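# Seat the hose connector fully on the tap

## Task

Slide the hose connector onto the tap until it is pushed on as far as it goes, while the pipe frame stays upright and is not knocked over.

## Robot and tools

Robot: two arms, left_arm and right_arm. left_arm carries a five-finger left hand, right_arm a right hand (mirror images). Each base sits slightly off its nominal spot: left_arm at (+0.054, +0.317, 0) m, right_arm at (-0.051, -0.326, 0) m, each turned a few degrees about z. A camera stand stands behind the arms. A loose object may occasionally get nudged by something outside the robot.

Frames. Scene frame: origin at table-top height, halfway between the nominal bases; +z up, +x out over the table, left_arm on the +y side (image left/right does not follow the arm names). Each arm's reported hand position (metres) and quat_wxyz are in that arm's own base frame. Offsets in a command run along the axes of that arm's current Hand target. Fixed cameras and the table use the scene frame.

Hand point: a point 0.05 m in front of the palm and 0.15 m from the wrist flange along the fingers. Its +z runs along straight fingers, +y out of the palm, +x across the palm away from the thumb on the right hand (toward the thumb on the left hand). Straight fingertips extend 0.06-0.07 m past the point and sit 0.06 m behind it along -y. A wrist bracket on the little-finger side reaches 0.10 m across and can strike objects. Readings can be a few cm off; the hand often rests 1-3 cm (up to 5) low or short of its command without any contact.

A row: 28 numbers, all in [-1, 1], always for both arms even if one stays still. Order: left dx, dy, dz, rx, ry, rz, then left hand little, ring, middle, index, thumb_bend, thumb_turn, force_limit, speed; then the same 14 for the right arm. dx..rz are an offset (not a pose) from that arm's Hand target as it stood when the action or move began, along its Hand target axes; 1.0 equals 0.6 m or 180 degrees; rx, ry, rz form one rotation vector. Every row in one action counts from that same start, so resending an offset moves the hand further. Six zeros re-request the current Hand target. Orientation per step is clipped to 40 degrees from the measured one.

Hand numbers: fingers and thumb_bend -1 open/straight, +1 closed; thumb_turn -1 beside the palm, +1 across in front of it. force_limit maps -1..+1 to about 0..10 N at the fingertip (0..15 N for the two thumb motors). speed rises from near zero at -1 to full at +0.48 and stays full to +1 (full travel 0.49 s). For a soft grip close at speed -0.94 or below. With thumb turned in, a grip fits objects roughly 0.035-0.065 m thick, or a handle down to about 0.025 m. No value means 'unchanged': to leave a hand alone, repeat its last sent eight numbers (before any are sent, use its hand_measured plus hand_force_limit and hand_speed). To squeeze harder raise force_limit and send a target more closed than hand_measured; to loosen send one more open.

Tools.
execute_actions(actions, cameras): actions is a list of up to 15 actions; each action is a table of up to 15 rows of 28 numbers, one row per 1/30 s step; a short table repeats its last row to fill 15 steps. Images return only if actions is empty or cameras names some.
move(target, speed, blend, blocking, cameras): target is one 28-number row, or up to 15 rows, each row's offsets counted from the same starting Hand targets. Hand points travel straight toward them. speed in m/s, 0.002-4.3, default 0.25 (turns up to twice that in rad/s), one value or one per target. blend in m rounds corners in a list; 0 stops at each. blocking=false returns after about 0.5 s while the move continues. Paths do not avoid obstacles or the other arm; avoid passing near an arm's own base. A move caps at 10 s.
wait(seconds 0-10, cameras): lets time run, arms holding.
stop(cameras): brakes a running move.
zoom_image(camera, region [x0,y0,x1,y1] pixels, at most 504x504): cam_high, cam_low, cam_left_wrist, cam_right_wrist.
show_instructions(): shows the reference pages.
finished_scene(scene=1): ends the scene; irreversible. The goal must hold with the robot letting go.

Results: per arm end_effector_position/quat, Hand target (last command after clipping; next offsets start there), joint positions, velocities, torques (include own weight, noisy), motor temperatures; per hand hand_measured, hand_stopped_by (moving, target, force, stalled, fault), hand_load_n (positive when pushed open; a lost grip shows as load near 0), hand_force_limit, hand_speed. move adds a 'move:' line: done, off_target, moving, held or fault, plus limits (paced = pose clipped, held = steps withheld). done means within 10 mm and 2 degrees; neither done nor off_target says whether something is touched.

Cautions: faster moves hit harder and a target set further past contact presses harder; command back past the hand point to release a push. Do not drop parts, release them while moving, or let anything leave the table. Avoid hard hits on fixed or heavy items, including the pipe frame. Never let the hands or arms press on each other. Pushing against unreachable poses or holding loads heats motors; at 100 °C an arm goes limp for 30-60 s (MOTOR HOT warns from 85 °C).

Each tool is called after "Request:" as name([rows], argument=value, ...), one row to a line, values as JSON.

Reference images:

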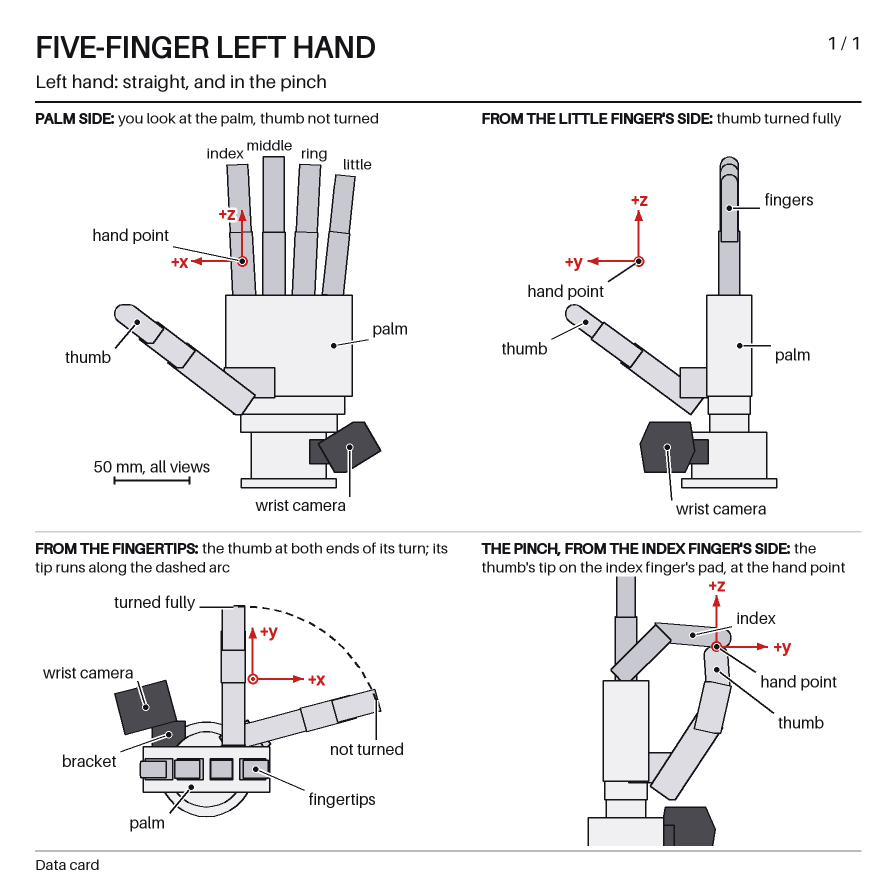

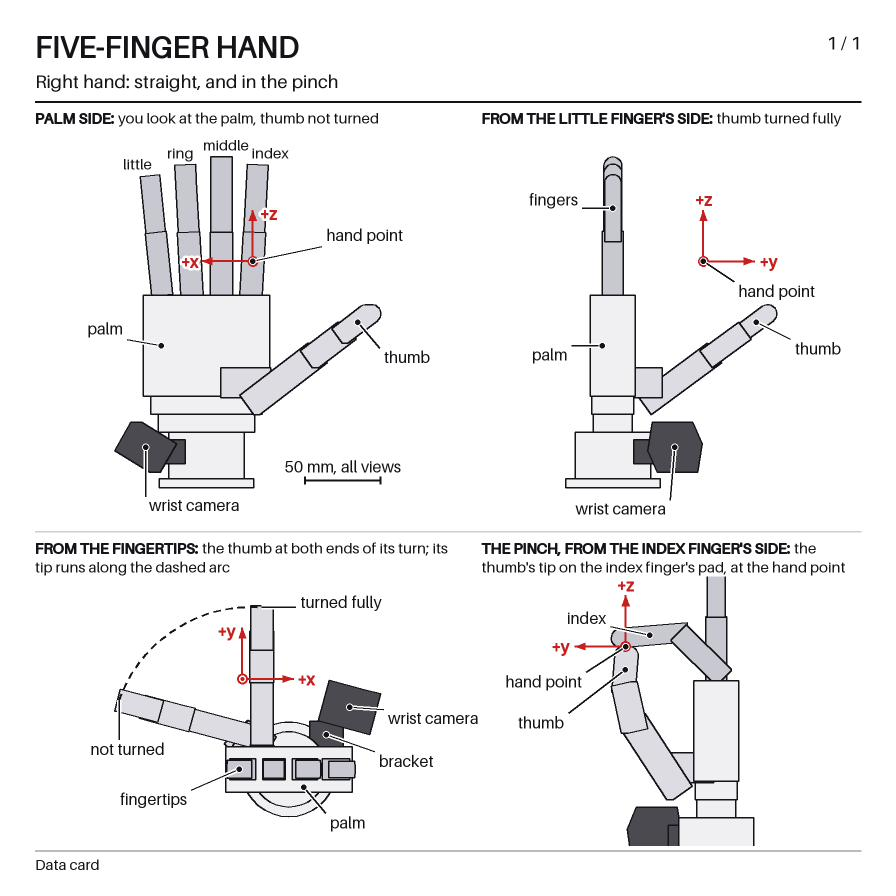

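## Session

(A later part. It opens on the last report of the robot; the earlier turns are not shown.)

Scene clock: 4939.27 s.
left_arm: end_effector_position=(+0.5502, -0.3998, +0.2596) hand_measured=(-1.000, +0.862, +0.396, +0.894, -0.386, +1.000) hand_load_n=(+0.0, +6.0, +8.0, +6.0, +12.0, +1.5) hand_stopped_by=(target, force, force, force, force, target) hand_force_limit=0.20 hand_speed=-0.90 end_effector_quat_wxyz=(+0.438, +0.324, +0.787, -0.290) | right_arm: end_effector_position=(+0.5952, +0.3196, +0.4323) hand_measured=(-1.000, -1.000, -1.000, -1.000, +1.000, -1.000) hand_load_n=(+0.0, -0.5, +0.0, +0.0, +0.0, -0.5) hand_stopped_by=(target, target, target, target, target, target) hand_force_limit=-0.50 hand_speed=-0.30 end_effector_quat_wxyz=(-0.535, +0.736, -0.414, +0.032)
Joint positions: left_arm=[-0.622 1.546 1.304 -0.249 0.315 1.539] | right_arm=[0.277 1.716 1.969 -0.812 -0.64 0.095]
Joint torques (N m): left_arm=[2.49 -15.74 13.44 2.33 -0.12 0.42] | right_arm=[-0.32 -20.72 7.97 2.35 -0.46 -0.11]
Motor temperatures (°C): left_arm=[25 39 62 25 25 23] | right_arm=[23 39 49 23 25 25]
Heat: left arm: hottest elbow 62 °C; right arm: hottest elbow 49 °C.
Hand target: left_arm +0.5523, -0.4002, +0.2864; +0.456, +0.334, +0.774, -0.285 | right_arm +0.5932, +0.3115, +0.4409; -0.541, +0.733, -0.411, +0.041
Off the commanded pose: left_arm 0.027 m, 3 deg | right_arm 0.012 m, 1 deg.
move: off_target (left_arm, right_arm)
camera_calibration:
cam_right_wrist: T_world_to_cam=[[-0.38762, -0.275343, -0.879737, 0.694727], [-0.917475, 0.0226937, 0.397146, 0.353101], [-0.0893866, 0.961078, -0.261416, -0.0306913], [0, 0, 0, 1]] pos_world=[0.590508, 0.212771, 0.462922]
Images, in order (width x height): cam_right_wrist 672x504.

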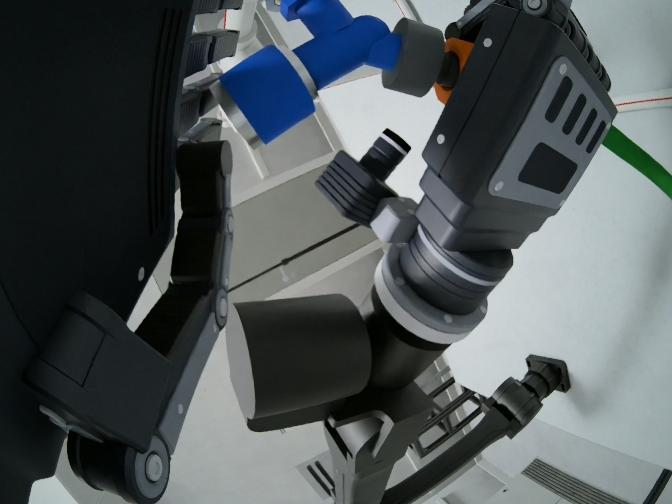

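Request:
move(target=[0,0,0,0,0,0,-1,0.95,0.52,0.98,-0.2,1,0.2,-0.9,0.0,0.015,0.0,0,0,0,-1,-1,-1,-1,1,-1,-0.5,-0.3], speed=0.04, cameras=["cam_right_wrist"])

Request:
zoom_image(camera="cam_right_wrist", region=[130, 0, 340, 210])

Scene clock: 4947.77 s.
left_arm: end_effector_position=(+0.5497, -0.3997, +0.2596) hand_measured=(-1.000, +0.862, +0.396, +0.894, -0.386, +1.000) hand_load_n=(+0.0, +6.0, +8.5, +6.0, +12.0, +2.0) hand_stopped_by=(target, force, force, force, force, target) hand_force_limit=0.20 hand_speed=-0.90 end_effector_quat_wxyz=(+0.437, +0.324, +0.787, -0.290) | right_arm: end_effector_position=(+0.5917, +0.3171, +0.4327) hand_measured=(-1.000, -1.000, -1.000, -1.000, +1.000, -1.000) hand_load_n=(+0.0, +0.0, +0.5, +0.0, +0.0, +0.0) hand_stopped_by=(target, target, target, target, target, target) hand_force_limit=-0.50 hand_speed=-0.30 end_effector_quat_wxyz=(-0.541, +0.733, -0.410, +0.039)
Joint positions: left_arm=[-0.622 1.545 1.304 -0.251 0.315 1.539] | right_arm=[0.275 1.691 1.929 -0.775 -0.64 0.095]
Joint torques (N m): left_arm=[2.49 -15.62 13.45 2.45 -0.12 0.42] | right_arm=[-0.03 -19.84 7.45 1.83 -0.41 -0.1]
Motor temperatures (°C): left_arm=[25 39 62 25 25 23] | right_arm=[23 39 49 23 25 25]
Heat: left arm: hottest elbow 62 °C; right arm: hottest elbow 49 °C.
Hand target: left_arm +0.5523, -0.4003, +0.2864; +0.456, +0.334, +0.774, -0.285 | right_arm +0.5881, +0.3106, +0.4336; -0.541, +0.733, -0.411, +0.041
Off the commanded pose: left_arm 0.027 m, 3 deg | right_arm 0.007 m, 0 deg.
move: off_target (left_arm)
camera_calibration:
cam_right_wrist: T_world_to_cam=[[-0.369739, -0.269236, -0.889272, 0.684625], [-0.925529, 0.0224716, 0.37801, 0.362923], [-0.0817905, 0.962812, -0.257494, -0.0352179], [0, 0, 0, 1]] pos_world=[0.586148, 0.210078, 0.462561]
Images, in order (width x height): cam_right_wrist 672x504.

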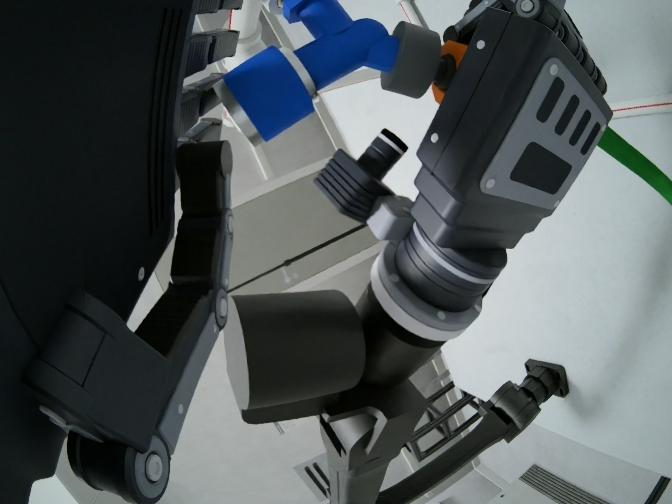

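Scaled by 2.400 from the camera's 672x504 image, which has a finer 960x720 frame.

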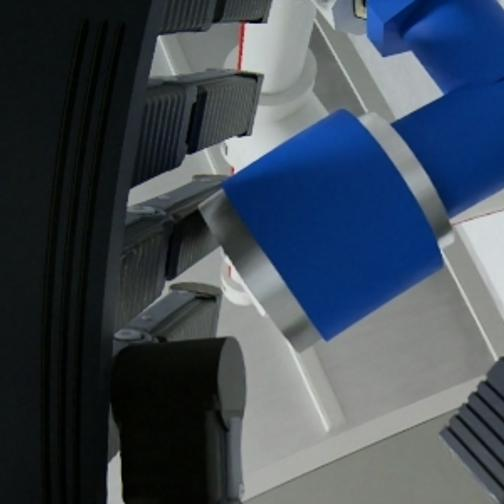

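Request:
move(target=[-0.0236,0.0095,-0.0032,0,0,0,-1,0.95,0.52,0.98,-0.2,1,0.2,-0.9,0.0,0.0167,0.0,0,0,0,-1,-1,-1,-1,1,-1,-0.5,-0.3], speed=0.03, cameras=["cam_left_wrist", "cam_right_wrist"])

Scene clock: 4967.83 s.
left_arm: end_effector_position=(+0.5453, -0.3969, +0.2566) hand_measured=(-1.000, +0.862, +0.396, +0.894, -0.386, +1.000) hand_load_n=(+0.0, +3.5, +8.5, +6.0, +12.0, +2.0) hand_stopped_by=(target, force, force, force, force, target) hand_force_limit=0.20 hand_speed=-0.90 end_effector_quat_wxyz=(+0.428, +0.331, +0.791, -0.286) | right_arm: end_effector_position=(+0.5872, +0.3155, +0.4324) hand_measured=(-1.000, -1.000, -1.000, -1.000, +1.000, -1.000) hand_load_n=(+0.0, +0.0, +0.5, +0.0, +0.0, -0.5) hand_stopped_by=(target, target, target, target, target, target) hand_force_limit=-0.50 hand_speed=-0.30 end_effector_quat_wxyz=(-0.548, +0.731, -0.404, +0.046)
Joint positions: left_arm=[-0.622 1.54 1.304 -0.283 0.318 1.554] | right_arm=[0.274 1.665 1.885 -0.736 -0.639 0.095]
Joint torques (N m): left_arm=[3.49 -14.56 17.05 2.29 0.15 0.33] | right_arm=[0.09 -18.61 6.94 1.54 -0.4 -0.09]
Motor temperatures (°C): left_arm=[25 38 62 25 25 23] | right_arm=[23 40 48 23 25 25]
Heat: left arm: hottest elbow 62 °C; right arm: hottest elbow 48 °C.
Hand target: left_arm +0.5609, -0.3990, +0.2992; +0.456, +0.334, +0.774, -0.285 | right_arm +0.5825, +0.3101, +0.4253; -0.541, +0.733, -0.411, +0.041
Off the commanded pose: left_arm 0.045 m, 4 deg | right_arm 0.010 m, 1 deg.
move: off_target (left_arm)
camera_calibration:
cam_left_wrist: T_world_to_cam=[[-0.828459, -0.559211, -0.0306229, 0.237837], [-0.426628, 0.665574, -0.612372, 0.671607], [0.362827, -0.494261, -0.789976, -0.0761897], [0, 0, 0, 1]] pos_world=[0.511208, -0.351661, 0.358369]
cam_right_wrist: T_world_to_cam=[[-0.351526, -0.264, -0.898184, 0.673694], [-0.933129, 0.0214373, 0.358901, 0.37194], [-0.0754953, 0.964284, -0.253882, -0.0398261], [0, 0, 0, 1]] pos_world=[0.580882, 0.208286, 0.4615]
Images, in order (width x height): cam_left_wrist 672x504, cam_right_wrist 672x504.

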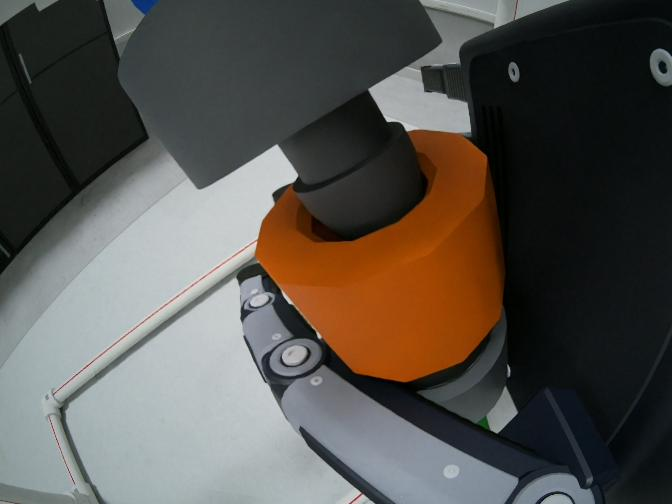

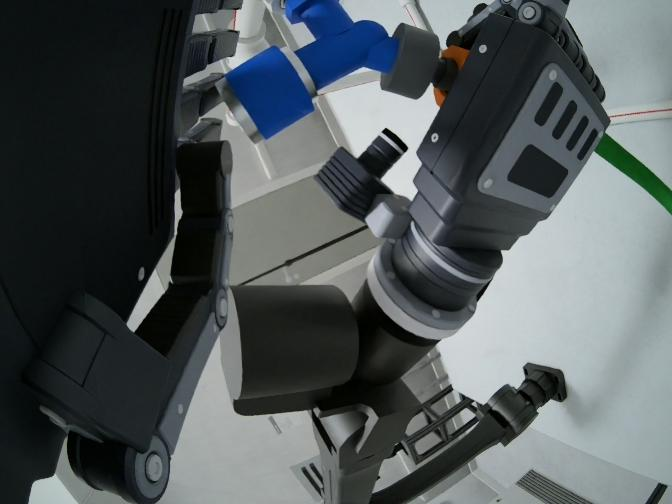

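Request:
zoom_image(camera="cam_left_wrist", region=[200, 60, 540, 400])

Request:
zoom_image(camera="cam_right_wrist", region=[130, 0, 490, 210])

Scaled by 1.482 from the camera's 672x504 image, which has a finer 960x720 frame.

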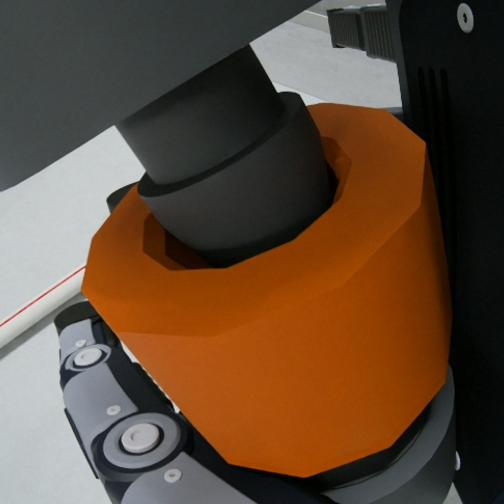

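Scaled by 1.400 from the camera's 672x504 image, which has a finer 960x720 frame.

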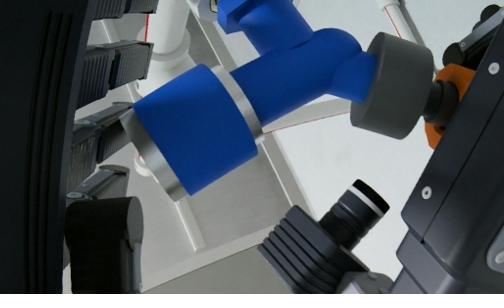

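Request:
move(target=[-0.008,0.0165,-0.001,0,0,0,-1,0.95,0.52,0.98,-0.2,1,0.2,-0.9,0.0,0.006,0.0,0,0,0,-1,-1,-1,-1,1,-1,-0.5,-0.3], speed=0.03, cameras=["cam_left_wrist", "cam_high"])

Request:
zoom_image(camera="cam_left_wrist", region=[200, 60, 540, 400])

Scene clock: 5025.33 s.
left_arm: end_effector_position=(+0.5441, -0.3964, +0.2570) hand_measured=(-1.000, +0.862, +0.396, +0.894, -0.386, +1.000) hand_load_n=(+0.0, +3.5, +8.5, +6.0, +12.0, +2.0) hand_stopped_by=(target, force, force, force, force, target) hand_force_limit=0.20 hand_speed=-0.90 end_effector_quat_wxyz=(+0.421, +0.336, +0.791, -0.290) | right_arm: end_effector_position=(+0.5856, +0.3146, +0.4326) hand_measured=(-1.000, -1.000, -1.000, -1.000, +1.000, -1.000) hand_load_n=(+0.0, +0.0, +0.5, +0.0, +0.0, +0.0) hand_stopped_by=(target, target, target, target, target, target) hand_force_limit=-0.50 hand_speed=-0.30 end_effector_quat_wxyz=(-0.550, +0.730, -0.403, +0.049)
Joint positions: left_arm=[-0.617 1.54 1.311 -0.303 0.337 1.561] | right_arm=[0.274 1.655 1.871 -0.724 -0.638 0.095]
Joint torques (N m): left_arm=[4.6 -13.98 17.99 2.56 0.02 0.36] | right_arm=[0.15 -18.67 6.82 1.44 -0.4 -0.09]
Motor temperatures (°C): left_arm=[25 37 70 25 25 23] | right_arm=[23 38 47 23 25 25]
Heat: left arm: hottest elbow 70 °C; right arm: hottest elbow 47 °C.
Hand target: left_arm +0.5700, -0.3937, +0.3022; +0.456, +0.334, +0.774, -0.285 | right_arm +0.5805, +0.3098, +0.4224; -0.541, +0.733, -0.411, +0.041
Off the commanded pose: left_arm 0.052 m, 5 deg | right_arm 0.012 m, 2 deg.
move: off_target (left_arm, right_arm)
camera_calibration:
cam_left_wrist: T_world_to_cam=[[-0.836926, -0.54682, -0.0232968, 0.244806], [-0.423218, 0.673566, -0.605966, 0.67072], [0.347047, -0.497289, -0.795149, -0.0665003], [0, 0, 0, 1]] pos_world=[0.511824, -0.350979, 0.359259]
Images, in order (width x height): cam_high 504x504, cam_left_wrist 672x504.

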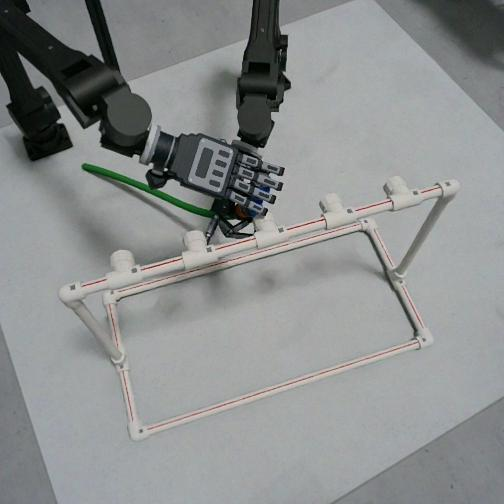

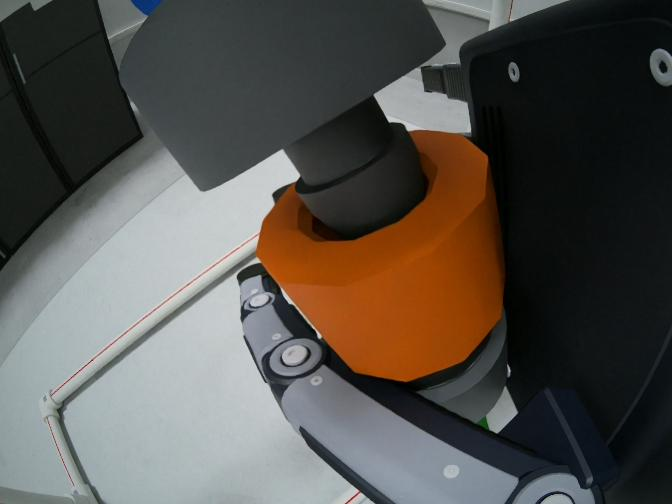

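Scaled by 1.482 from the camera's 672x504 image, which has a finer 960x720 frame.

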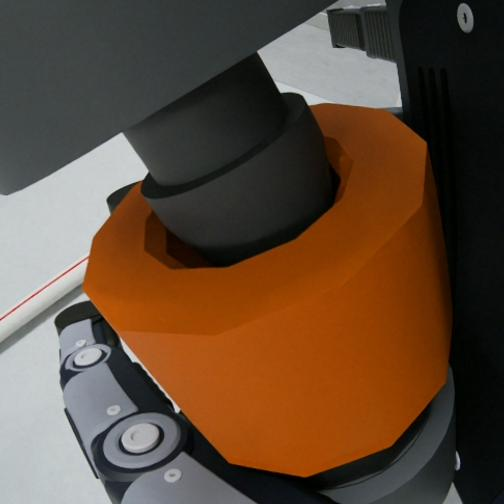

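Request:
zoom_image(camera="cam_left_wrist", region=[270, 90, 450, 270])

Scaled by 2.800 from the camera's 672x504 image, which has a finer 960x720 frame.

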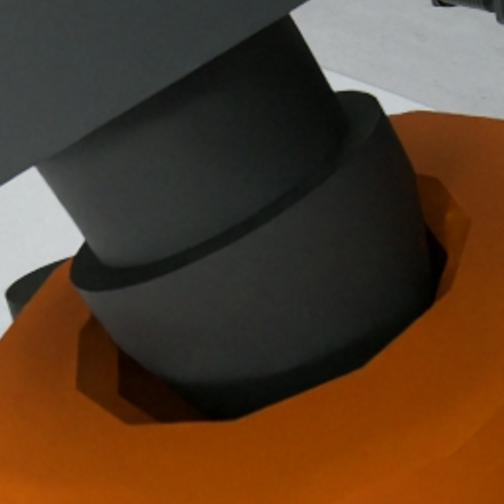

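Request:
move(target=[0.0043,0.0102,-0.0124,0,0,0,-1,0.95,0.52,0.98,-0.2,1,0.2,-0.9,0.0,0.0,0.0,0,0,0,-1,-1,-1,-1,1,-1,-0.5,-0.3], speed=0.03, cameras=["cam_left_wrist", "cam_right_wrist"])

Request:
zoom_image(camera="cam_left_wrist", region=[270, 90, 450, 270])

Request:
zoom_image(camera="cam_right_wrist", region=[370, 0, 510, 140])

Scene clock: 5094.53 s.
left_arm: end_effector_position=(+0.5442, -0.3964, +0.2573) hand_measured=(-1.000, +0.864, +0.396, +0.894, -0.386, +1.000) hand_load_n=(+0.0, +3.0, +8.5, +6.0, +11.5, +1.5) hand_stopped_by=(target, force, force, force, force, target) hand_force_limit=0.20 hand_speed=-0.90 end_effector_quat_wxyz=(+0.419, +0.339, +0.789, -0.295) | right_arm: end_effector_position=(+0.5855, +0.3146, +0.4329) hand_measured=(-1.000, -1.000, -1.000, -1.000, +1.000, -1.000) hand_load_n=(+0.0, +0.0, +0.5, +0.0, +0.0, +0.0) hand_stopped_by=(target, target, target, target, target, target) hand_force_limit=-0.50 hand_speed=-0.30 end_effector_quat_wxyz=(-0.550, +0.730, -0.403, +0.049)
Joint positions: left_arm=[-0.612 1.54 1.311 -0.303 0.355 1.566] | right_arm=[0.274 1.655 1.871 -0.723 -0.638 0.095]
Joint torques (N m): left_arm=[5.54 -15.09 16.7 2.44 -0.19 0.36] | right_arm=[0.03 -18.73 6.8 1.37 -0.42 -0.09]
Motor temperatures (°C): left_arm=[25 36 65 25 25 23] | right_arm=[23 38 45 23 25 25]
Heat: left arm: hottest elbow 65 °C; right arm: hottest elbow 45 °C.
Hand target: left_arm +0.5700, -0.3836, +0.3022; +0.456, +0.334, +0.774, -0.285 | right_arm +0.5804, +0.3097, +0.4226; -0.541, +0.733, -0.411, +0.041
Off the commanded pose: left_arm 0.053 m, 5 deg | right_arm 0.013 m, 2 deg.
move: off_target (left_arm, right_arm)
camera_calibration:
cam_left_wrist: T_world_to_cam=[[-0.84371, -0.536458, -0.01916, 0.251673], [-0.415787, 0.675669, -0.608763, 0.668489], [0.339522, -0.505653, -0.79312, -0.0660885], [0, 0, 0, 1]] pos_world=[0.512727, -0.350083, 0.359358]
cam_right_wrist: T_world_to_cam=[[-0.344527, -0.261941, -0.901492, 0.670065], [-0.936004, 0.022105, 0.351293, 0.375037], [-0.0720907, 0.964831, -0.252794, -0.0415195], [0, 0, 0, 1]] pos_world=[0.578899, 0.207287, 0.461814]
Images, in order (width x height): cam_left_wrist 672x504, cam_right_wrist 672x504.

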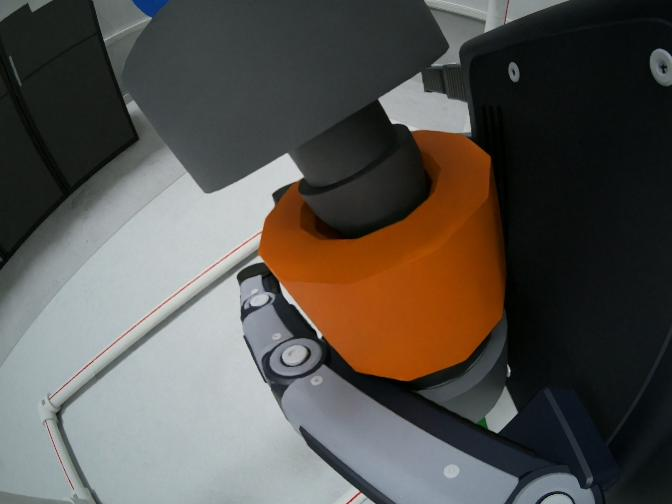

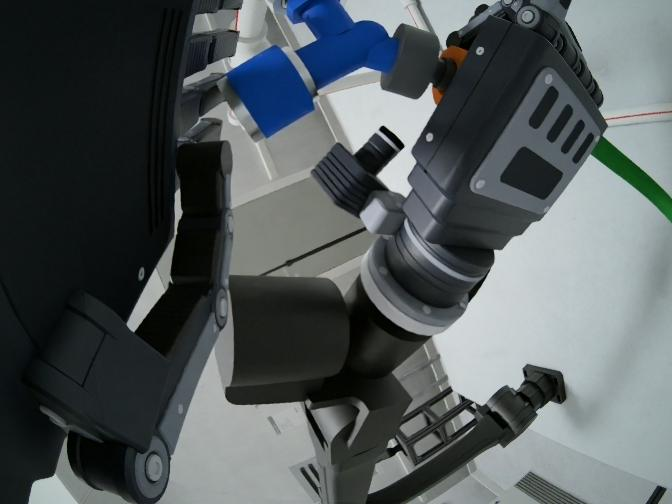

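Scaled by 2.800 from the camera's 672x504 image, which has a finer 960x720 frame.

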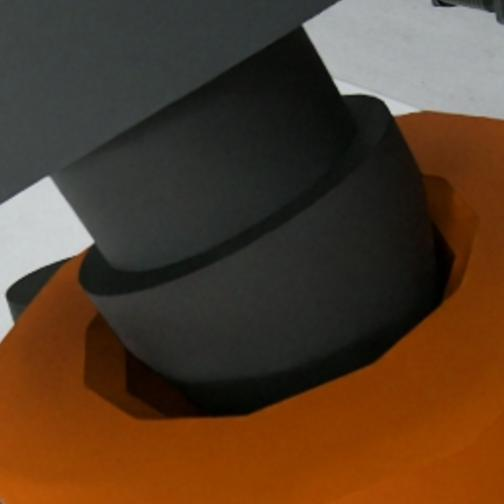

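Scaled by 3.600 from the camera's 672x504 image, which has a finer 960x720 frame.

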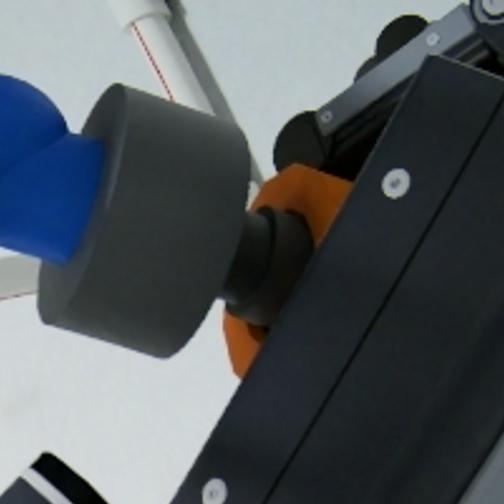

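Request:
move(target=[-0.0212,-0.0258,-0.0018,0,0,0,-1,0.95,0.52,0.98,-0.2,1,0.2,-0.9,0.0,0.0,0.0,0,0,0,-1,-1,-1,-1,1,-1,-0.5,-0.3], speed=0.03, cameras=["cam_left_wrist", "cam_right_wrist"])

Request:
zoom_image(camera="cam_left_wrist", region=[270, 90, 450, 270])

Scene clock: 5127.53 s.
left_arm: end_effector_position=(+0.5426, -0.3934, +0.2573) hand_measured=(-1.000, +0.864, +0.396, +0.894, -0.386, +1.000) hand_load_n=(+0.0, +2.5, +8.5, +5.5, +12.0, +1.0) hand_stopped_by=(target, force, force, force, force, target) hand_force_limit=0.20 hand_speed=-0.90 end_effector_quat_wxyz=(+0.414, +0.337, +0.796, -0.286) | right_arm: end_effector_position=(+0.5848, +0.3145, +0.4329) hand_measured=(-1.000, -1.000, -1.000, -1.000, +1.000, -1.000) hand_load_n=(+0.0, -0.5, +0.5, +0.0, +0.0, +0.0) hand_stopped_by=(target, target, target, target, target, target) hand_force_limit=-0.50 hand_speed=-0.30 end_effector_quat_wxyz=(-0.550, +0.730, -0.403, +0.049)
Joint positions: left_arm=[-0.616 1.538 1.321 -0.335 0.335 1.566] | right_arm=[0.274 1.653 1.869 -0.723 -0.639 0.095]
Joint torques (N m): left_arm=[3.37 -15.62 18.24 2.54 -0.31 0.24] | right_arm=[0.15 -18.49 6.91 1.42 -0.37 -0.09]
Motor temperatures (°C): left_arm=[25 36 65 25 25 23] | right_arm=[23 38 44 23 25 25]
Heat: left arm: hottest elbow 65 °C; right arm: hottest elbow 44 °C.
Hand target: left_arm +0.5619, -0.3957, +0.3164; +0.456, +0.334, +0.774, -0.285 | right_arm +0.5805, +0.3097, +0.4224; -0.541, +0.733, -0.411, +0.041
Off the commanded pose: left_arm 0.062 m, 6 deg | right_arm 0.012 m, 2 deg.
move: off_target (left_arm, right_arm)
camera_calibration:
cam_left_wrist: T_world_to_cam=[[-0.836596, -0.547408, -0.0212494, 0.244242], [-0.431274, 0.682037, -0.590617, 0.672], [0.337801, -0.484944, -0.806672, -0.0514919], [0, 0, 0, 1]] pos_world=[0.511542, -0.349599, 0.360548]
cam_right_wrist: T_world_to_cam=[[-0.344742, -0.261953, -0.901406, 0.669911], [-0.93584, 0.0210365, 0.351798, 0.374271], [-0.0731922, 0.964851, -0.252398, -0.0411217], [0, 0, 0, 1]] pos_world=[0.578195, 0.207288, 0.461815]
Images, in order (width x height): cam_left_wrist 672x504, cam_right_wrist 672x504.

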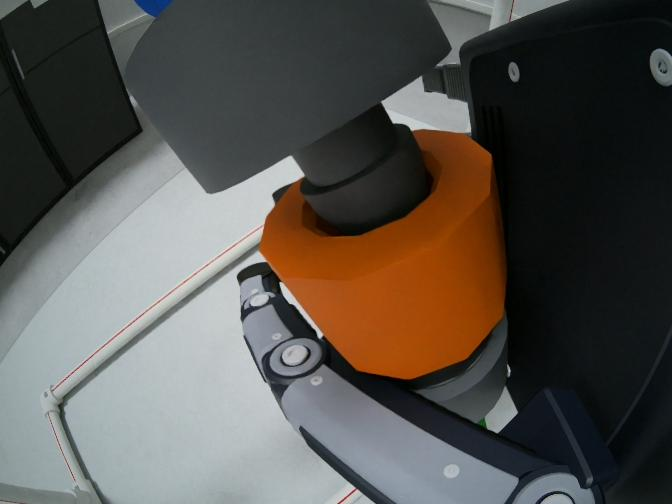

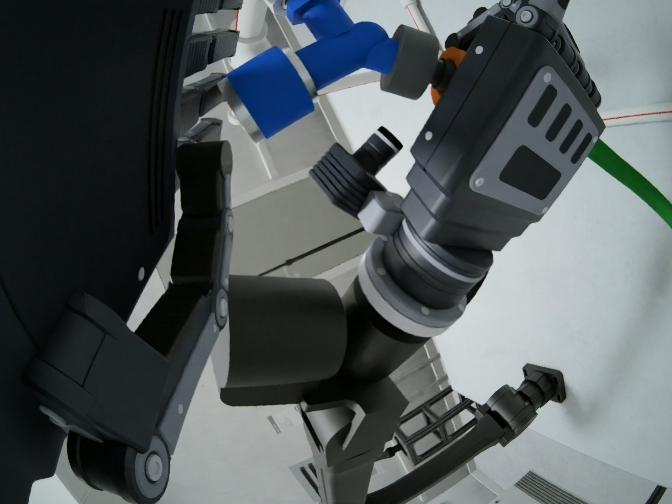

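Scaled by 2.800 from the camera's 672x504 image, which has a finer 960x720 frame.

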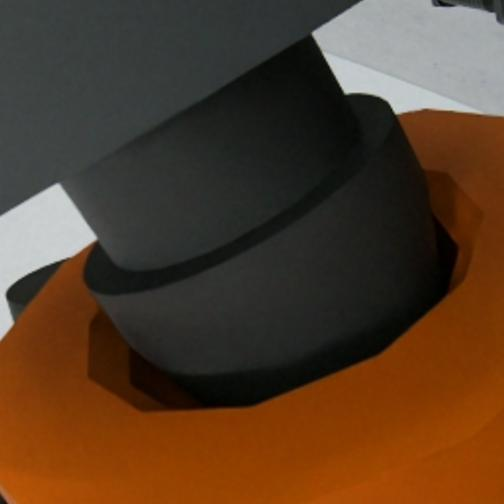

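Request:
move(target=[-0.0024,-0.0087,-0.008,0.0037,0.0072,-0.0115,-1,0.95,0.52,0.98,-0.2,1,0.2,-0.9,0.0,0.0,0.0,0,0,0,-1,-1,-1,-1,1,-1,-0.5,-0.3], speed=0.03, cameras=["cam_left_wrist", "cam_right_wrist"])

Request:
zoom_image(camera="cam_left_wrist", region=[270, 90, 450, 270])

Request:
zoom_image(camera="cam_right_wrist", region=[370, 0, 510, 140])

Scene clock: 5214.33 s.
left_arm: end_effector_position=(+0.5382, -0.3914, +0.2570) hand_measured=(-1.000, +0.864, +0.396, +0.894, -0.386, +1.000) hand_load_n=(+0.0, +3.0, +9.0, +5.5, +11.5, +1.5) hand_stopped_by=(target, force, force, force, force, target) hand_force_limit=0.20 hand_speed=-0.90 end_effector_quat_wxyz=(+0.398, +0.333, +0.806, -0.286) | right_arm: end_effector_position=(+0.5837, +0.3144, +0.4326) hand_measured=(-1.000, -1.000, -1.000, -1.000, +1.000, -1.000) hand_load_n=(+0.0, -0.5, +0.5, +0.0, +0.0, +0.0) hand_stopped_by=(target, target, target, target, target, target) hand_force_limit=-0.50 hand_speed=-0.30 end_effector_quat_wxyz=(-0.550, +0.730, -0.403, +0.048)
Joint positions: left_arm=[-0.616 1.538 1.341 -0.387 0.338 1.555] | right_arm=[0.274 1.651 1.865 -0.723 -0.64 0.095]
Joint torques (N m): left_arm=[3.37 -16.03 18.56 2.54 0.12 0.07] | right_arm=[0.09 -18.26 7.2 1.4 -0.34 -0.09]
Motor temperatures (°C): left_arm=[25 36 75 25 25 23] | right_arm=[23 40 45 23 25 25]
Heat: left arm: hottest elbow 75 °C; right arm: hottest elbow 45 °C.
Hand target: left_arm +0.5559, -0.3957, +0.3204; +0.440, +0.326, +0.783, -0.294 | right_arm +0.5805, +0.3098, +0.4224; -0.541, +0.733, -0.411, +0.041
Off the commanded pose: left_arm 0.066 m, 6 deg | right_arm 0.012 m, 2 deg.
move: off_target (left_arm, right_arm)
camera_calibration:
cam_left_wrist: T_world_to_cam=[[-0.835291, -0.549805, 0.0017408, 0.234142], [-0.454036, 0.688003, -0.566129, 0.676875], [0.310063, -0.473673, -0.824315, -0.0254491], [0, 0, 0, 1]] pos_world=[0.510793, -0.349015, 0.361813]
cam_right_wrist: T_world_to_cam=[[-0.345541, -0.262105, -0.901056, 0.669517], [-0.935442, 0.0199872, 0.352914, 0.373043], [-0.0744909, 0.964832, -0.252091, -0.0404859], [0, 0, 0, 1]] pos_world=[0.57729, 0.20709, 0.461414]
Images, in order (width x height): cam_left_wrist 672x504, cam_right_wrist 672x504.

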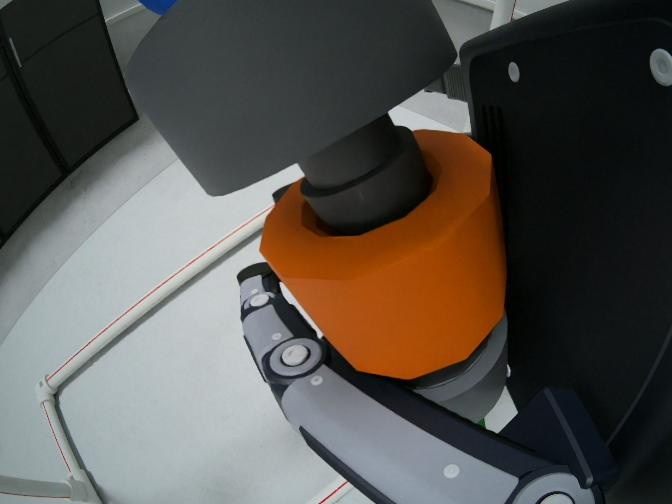

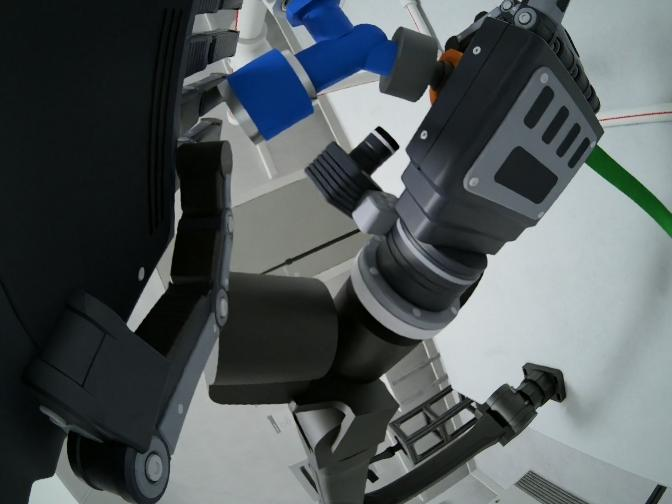

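Scaled by 2.800 from the camera's 672x504 image, which has a finer 960x720 frame.

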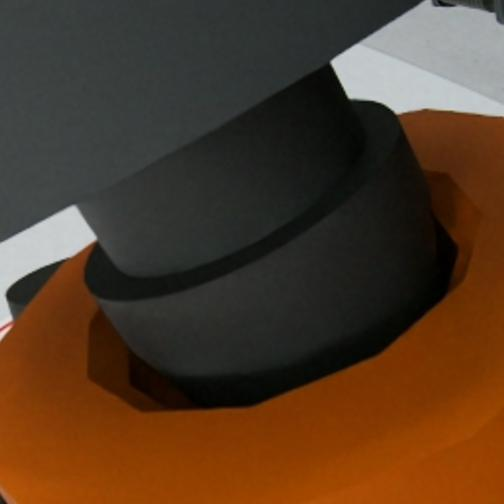

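Scaled by 3.600 from the camera's 672x504 image, which has a finer 960x720 frame.

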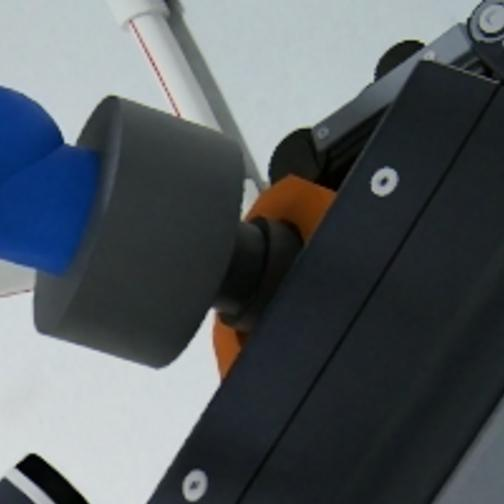

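Request:
move(target=[0.0299,0.0046,0.014,0,0,0,-1,0.95,0.52,0.98,-0.2,1,0.2,-0.9,0.0,0.0,0.0,0,0,0,-1,-1,-1,-1,1,-1,-0.5,-0.3], speed=0.03)

Scene clock: 5223.60 s.
left_arm: end_effector_position=(+0.5392, -0.3924, +0.2586) hand_measured=(-1.000, +0.864, +0.396, +0.894, -0.386, +1.000) hand_load_n=(+0.0, +3.0, +8.5, +5.5, +12.0, +1.5) hand_stopped_by=(target, force, force, force, force, target) hand_force_limit=0.20 hand_speed=-0.90 end_effector_quat_wxyz=(+0.401, +0.330, +0.805, -0.288) | right_arm: end_effector_position=(+0.5837, +0.3144, +0.4326) hand_measured=(-1.000, -1.000, -1.000, -1.000, +1.000, -1.000) hand_load_n=(+0.0, +0.0, +0.5, +0.0, +0.0, +0.0) hand_stopped_by=(target, target, target, target, target, target) hand_force_limit=-0.50 hand_speed=-0.30 end_effector_quat_wxyz=(-0.550, +0.730, -0.403, +0.048)
Joint positions: left_arm=[-0.616 1.538 1.341 -0.378 0.338 1.548] | right_arm=[0.274 1.651 1.865 -0.723 -0.64 0.095]
Joint torques (N m): left_arm=[3.37 -15.21 14.97 4.4 0.07 0.17] | right_arm=[0.26 -18.2 7.17 1.43 -0.33 -0.09]
Motor temperatures (°C): left_arm=[25 36 73 25 25 23] | right_arm=[23 39 44 23 25 25]
Heat: left arm: hottest elbow 73 °C; right arm: hottest elbow 44 °C.
Hand target: left_arm +0.5551, -0.3957, +0.3004; +0.440, +0.326, +0.783, -0.294 | right_arm +0.5805, +0.3098, +0.4223; -0.541, +0.733, -0.411, +0.041
Off the commanded pose: left_arm 0.045 m, 5 deg | right_arm 0.012 m, 2 deg.
move: off_target (left_arm, right_arm)

Request:
move([
  [0,0,0,0,0,0,-1,0.95,0.52,0.98,-0.2,1,0.2,-0.9,0.0,-0.04,0.0,0,0,0,-1,-1,-1,-1,1,-1,-0.5,-0.3],
  [0,0,0,0,0,0,-1,0.95,0.52,0.98,-0.2,1,0.2,-0.9,0.0167,-0.03,0.03,0,0,0,-1,-1,-1,-1,1,-1,-0.5,-0.3],
], speed=0.04, cameras=["cam_right_wrist", "cam_left_wrist"])

Request:
zoom_image(camera="cam_right_wrist", region=[130, 0, 340, 210])

Scene clock: 5309.83 s.
left_arm: end_effector_position=(+0.5392, -0.3924, +0.2586) hand_measured=(-1.000, +0.864, +0.396, +0.894, -0.386, +1.000) hand_load_n=(+0.0, +3.0, +8.5, +5.5, +12.0, +1.5) hand_stopped_by=(target, force, force, force, force, target) hand_force_limit=0.20 hand_speed=-0.90 end_effector_quat_wxyz=(+0.400, +0.330, +0.805, -0.288) | right_arm: end_effector_position=(+0.5897, +0.3156, +0.4303) hand_measured=(-1.000, -1.000, -1.000, -1.000, +1.000, -1.000) hand_load_n=(+0.0, +0.0, +0.0, +0.0, +0.0, +0.0) hand_stopped_by=(target, target, target, target, target, target) hand_force_limit=-0.50 hand_speed=-0.30 end_effector_quat_wxyz=(-0.539, +0.734, -0.412, +0.037)
Joint positions: left_arm=[-0.616 1.538 1.341 -0.378 0.338 1.547] | right_arm=[0.273 1.686 1.919 -0.778 -0.641 0.095]
Joint torques (N m): left_arm=[3.37 -15.21 14.97 4.38 0.06 0.15] | right_arm=[0.26 -14.92 11.67 2.18 -0.26 -0.08]
Motor temperatures (°C): left_arm=[25 36 64 25 25 23] | right_arm=[23 38 43 23 25 25]
Heat: left arm: hottest elbow 64 °C; right arm: hottest elbow 43 °C.
Hand target: left_arm +0.5550, -0.3957, +0.3004; +0.440, +0.326, +0.783, -0.294 | right_arm +0.6063, +0.3181, +0.4259; -0.541, +0.733, -0.411, +0.041
Off the commanded pose: left_arm 0.045 m, 5 deg | right_arm 0.017 m, 0 deg.
move: off_target (left_arm, right_arm)
camera_calibration:
cam_left_wrist: T_world_to_cam=[[-0.833048, -0.553174, 0.00532884, 0.230884], [-0.455885, 0.681016, -0.57305, 0.678857], [0.313368, -0.479808, -0.819503, -0.0302303], [0, 0, 0, 1]] pos_world=[0.511291, -0.349098, 0.363015]
cam_right_wrist: T_world_to_cam=[[-0.376581, -0.270393, -0.886044, 0.684426], [-0.922668, 0.0238909, 0.384856, 0.356961], [-0.0828938, 0.962454, -0.25848, -0.0332892], [0, 0, 0, 1]] pos_world=[0.584339, 0.208575, 0.460448]
Images, in order (width x height): cam_left_wrist 672x504, cam_right_wrist 672x504.

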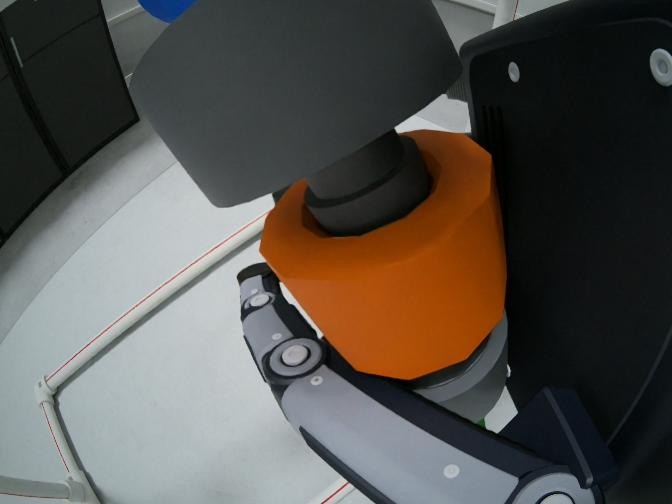

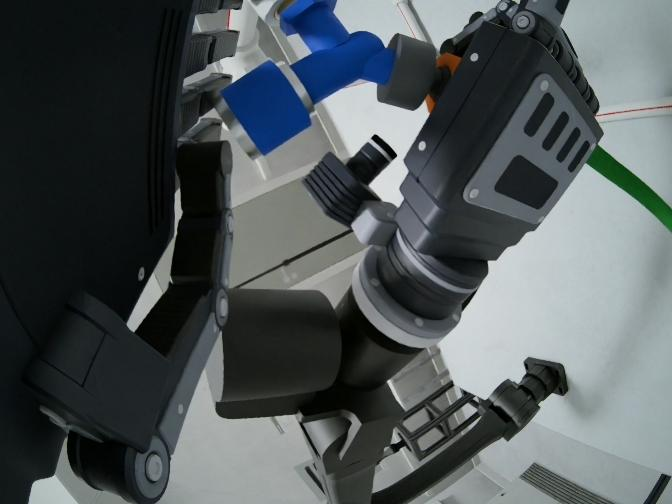

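Scaled by 2.400 from the camera's 672x504 image, which has a finer 960x720 frame.

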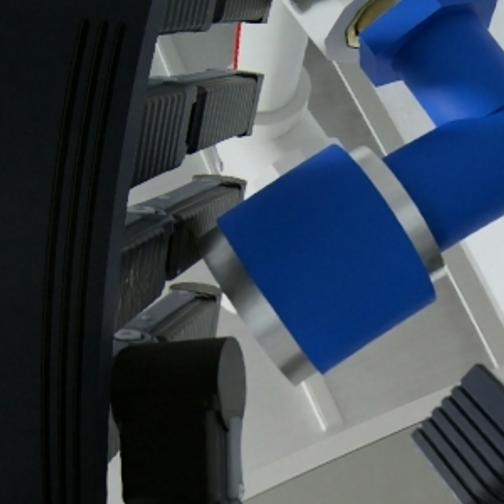

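Request:
zoom_image(camera="cam_left_wrist", region=[270, 90, 450, 270])

Scaled by 2.800 from the camera's 672x504 image, which has a finer 960x720 frame.

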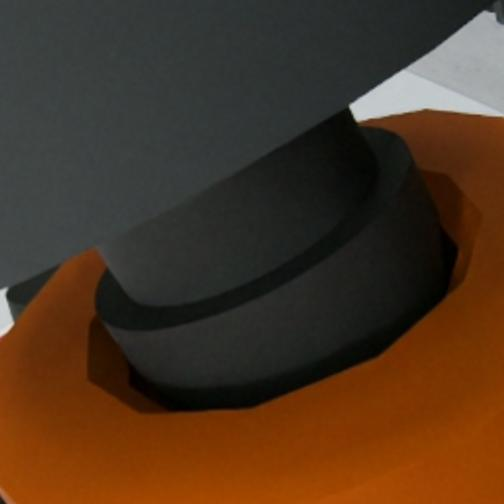

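Request:
move(target=[-0.0157,0.0051,-0.0021,0,0,0,-1,0.95,0.52,0.98,-0.2,1,0.2,-0.9,0.0,0.0,0.0,0,0,0,-1,-1,-1,-1,1,-1,-0.5,-0.3], speed=0.03, cameras=["cam_left_wrist", "cam_high", "cam_right_wrist"])

Request:
zoom_image(camera="cam_left_wrist", region=[270, 90, 450, 270])

Scene clock: 5327.40 s.
left_arm: end_effector_position=(+0.5388, -0.3928, +0.2586) hand_measured=(-1.000, +0.864, +0.396, +0.894, -0.386, +1.000) hand_load_n=(+0.0, +3.0, +8.5, +5.5, +12.0, +1.5) hand_stopped_by=(target, force, force, force, force, target) hand_force_limit=0.20 hand_speed=-0.90 end_effector_quat_wxyz=(+0.400, +0.330, +0.805, -0.289) | right_arm: end_effector_position=(+0.5898, +0.3156, +0.4304) hand_measured=(-1.000, -1.000, -1.000, -1.000, +1.000, -1.000) hand_load_n=(+0.0, +0.0, +0.0, +0.0, +0.0, +0.0) hand_stopped_by=(target, target, target, target, target, target) hand_force_limit=-0.50 hand_speed=-0.30 end_effector_quat_wxyz=(-0.539, +0.734, -0.412, +0.037)
Joint positions: left_arm=[-0.616 1.538 1.341 -0.378 0.341 1.547] | right_arm=[0.273 1.686 1.919 -0.777 -0.641 0.095]
Joint torques (N m): left_arm=[3.9 -14.74 17.43 3.32 0.17 0.18] | right_arm=[0.26 -15.09 11.71 2.3 -0.26 -0.08]
Motor temperatures (°C): left_arm=[25 36 64 25 25 23] | right_arm=[23 39 47 23 25 25]
Heat: left arm: hottest elbow 64 °C; right arm: hottest elbow 47 °C.
Hand target: left_arm +0.5605, -0.3953, +0.3087; +0.440, +0.326, +0.783, -0.294 | right_arm +0.6062, +0.3181, +0.4260; -0.541, +0.733, -0.411, +0.041
Off the commanded pose: left_arm 0.055 m, 5 deg | right_arm 0.017 m, 0 deg.
move: off_target (left_arm, right_arm)
camera_calibration:
cam_left_wrist: T_world_to_cam=[[-0.834219, -0.551394, 0.0066576, 0.231373], [-0.45491, 0.681321, -0.573461, 0.678774], [0.311667, -0.481421, -0.819206, -0.0301462], [0, 0, 0, 1]] pos_world=[0.511192, -0.349398, 0.363014]
cam_right_wrist: T_world_to_cam=[[-0.376279, -0.270365, -0.886181, 0.684334], [-0.9228, 0.0238908, 0.384539, 0.357182], [-0.0827944, 0.962461, -0.258483, -0.0334435], [0, 0, 0, 1]] pos_world=[0.584339, 0.208675, 0.460449]
Images, in order (width x height): cam_high 504x504, cam_left_wrist 672x504, cam_right_wrist 672x504.

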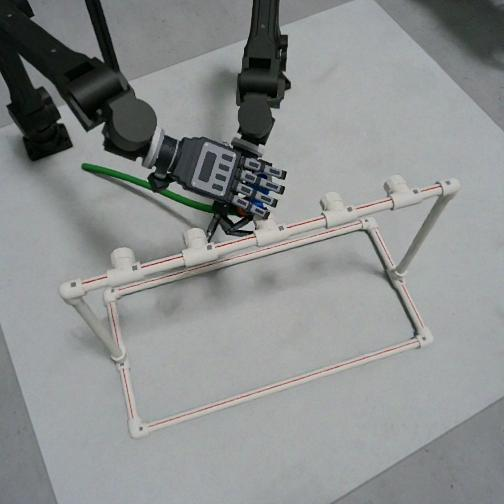

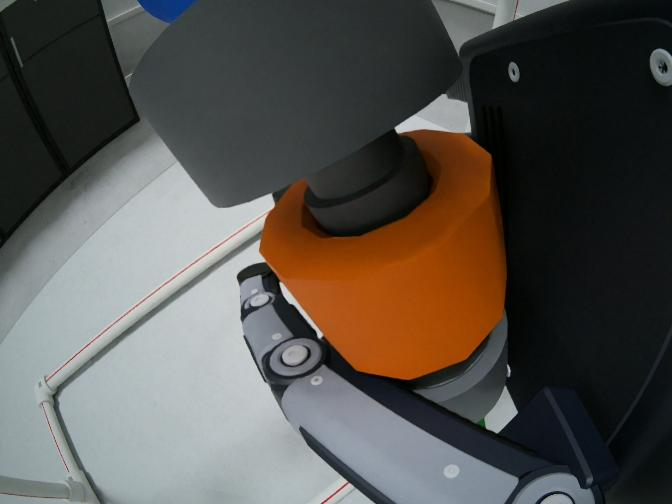

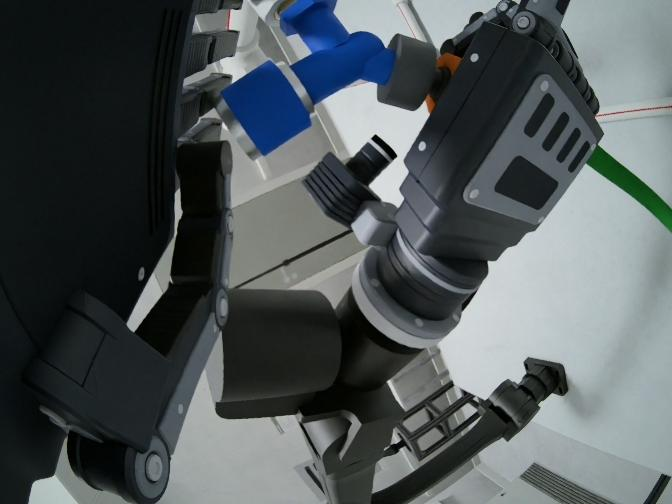

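Scaled by 2.800 from the camera's 672x504 image, which has a finer 960x720 frame.

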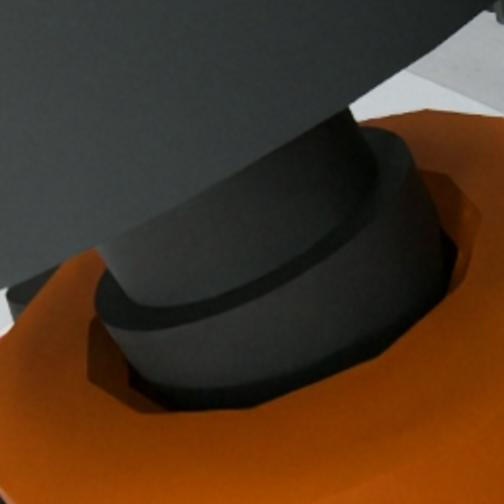

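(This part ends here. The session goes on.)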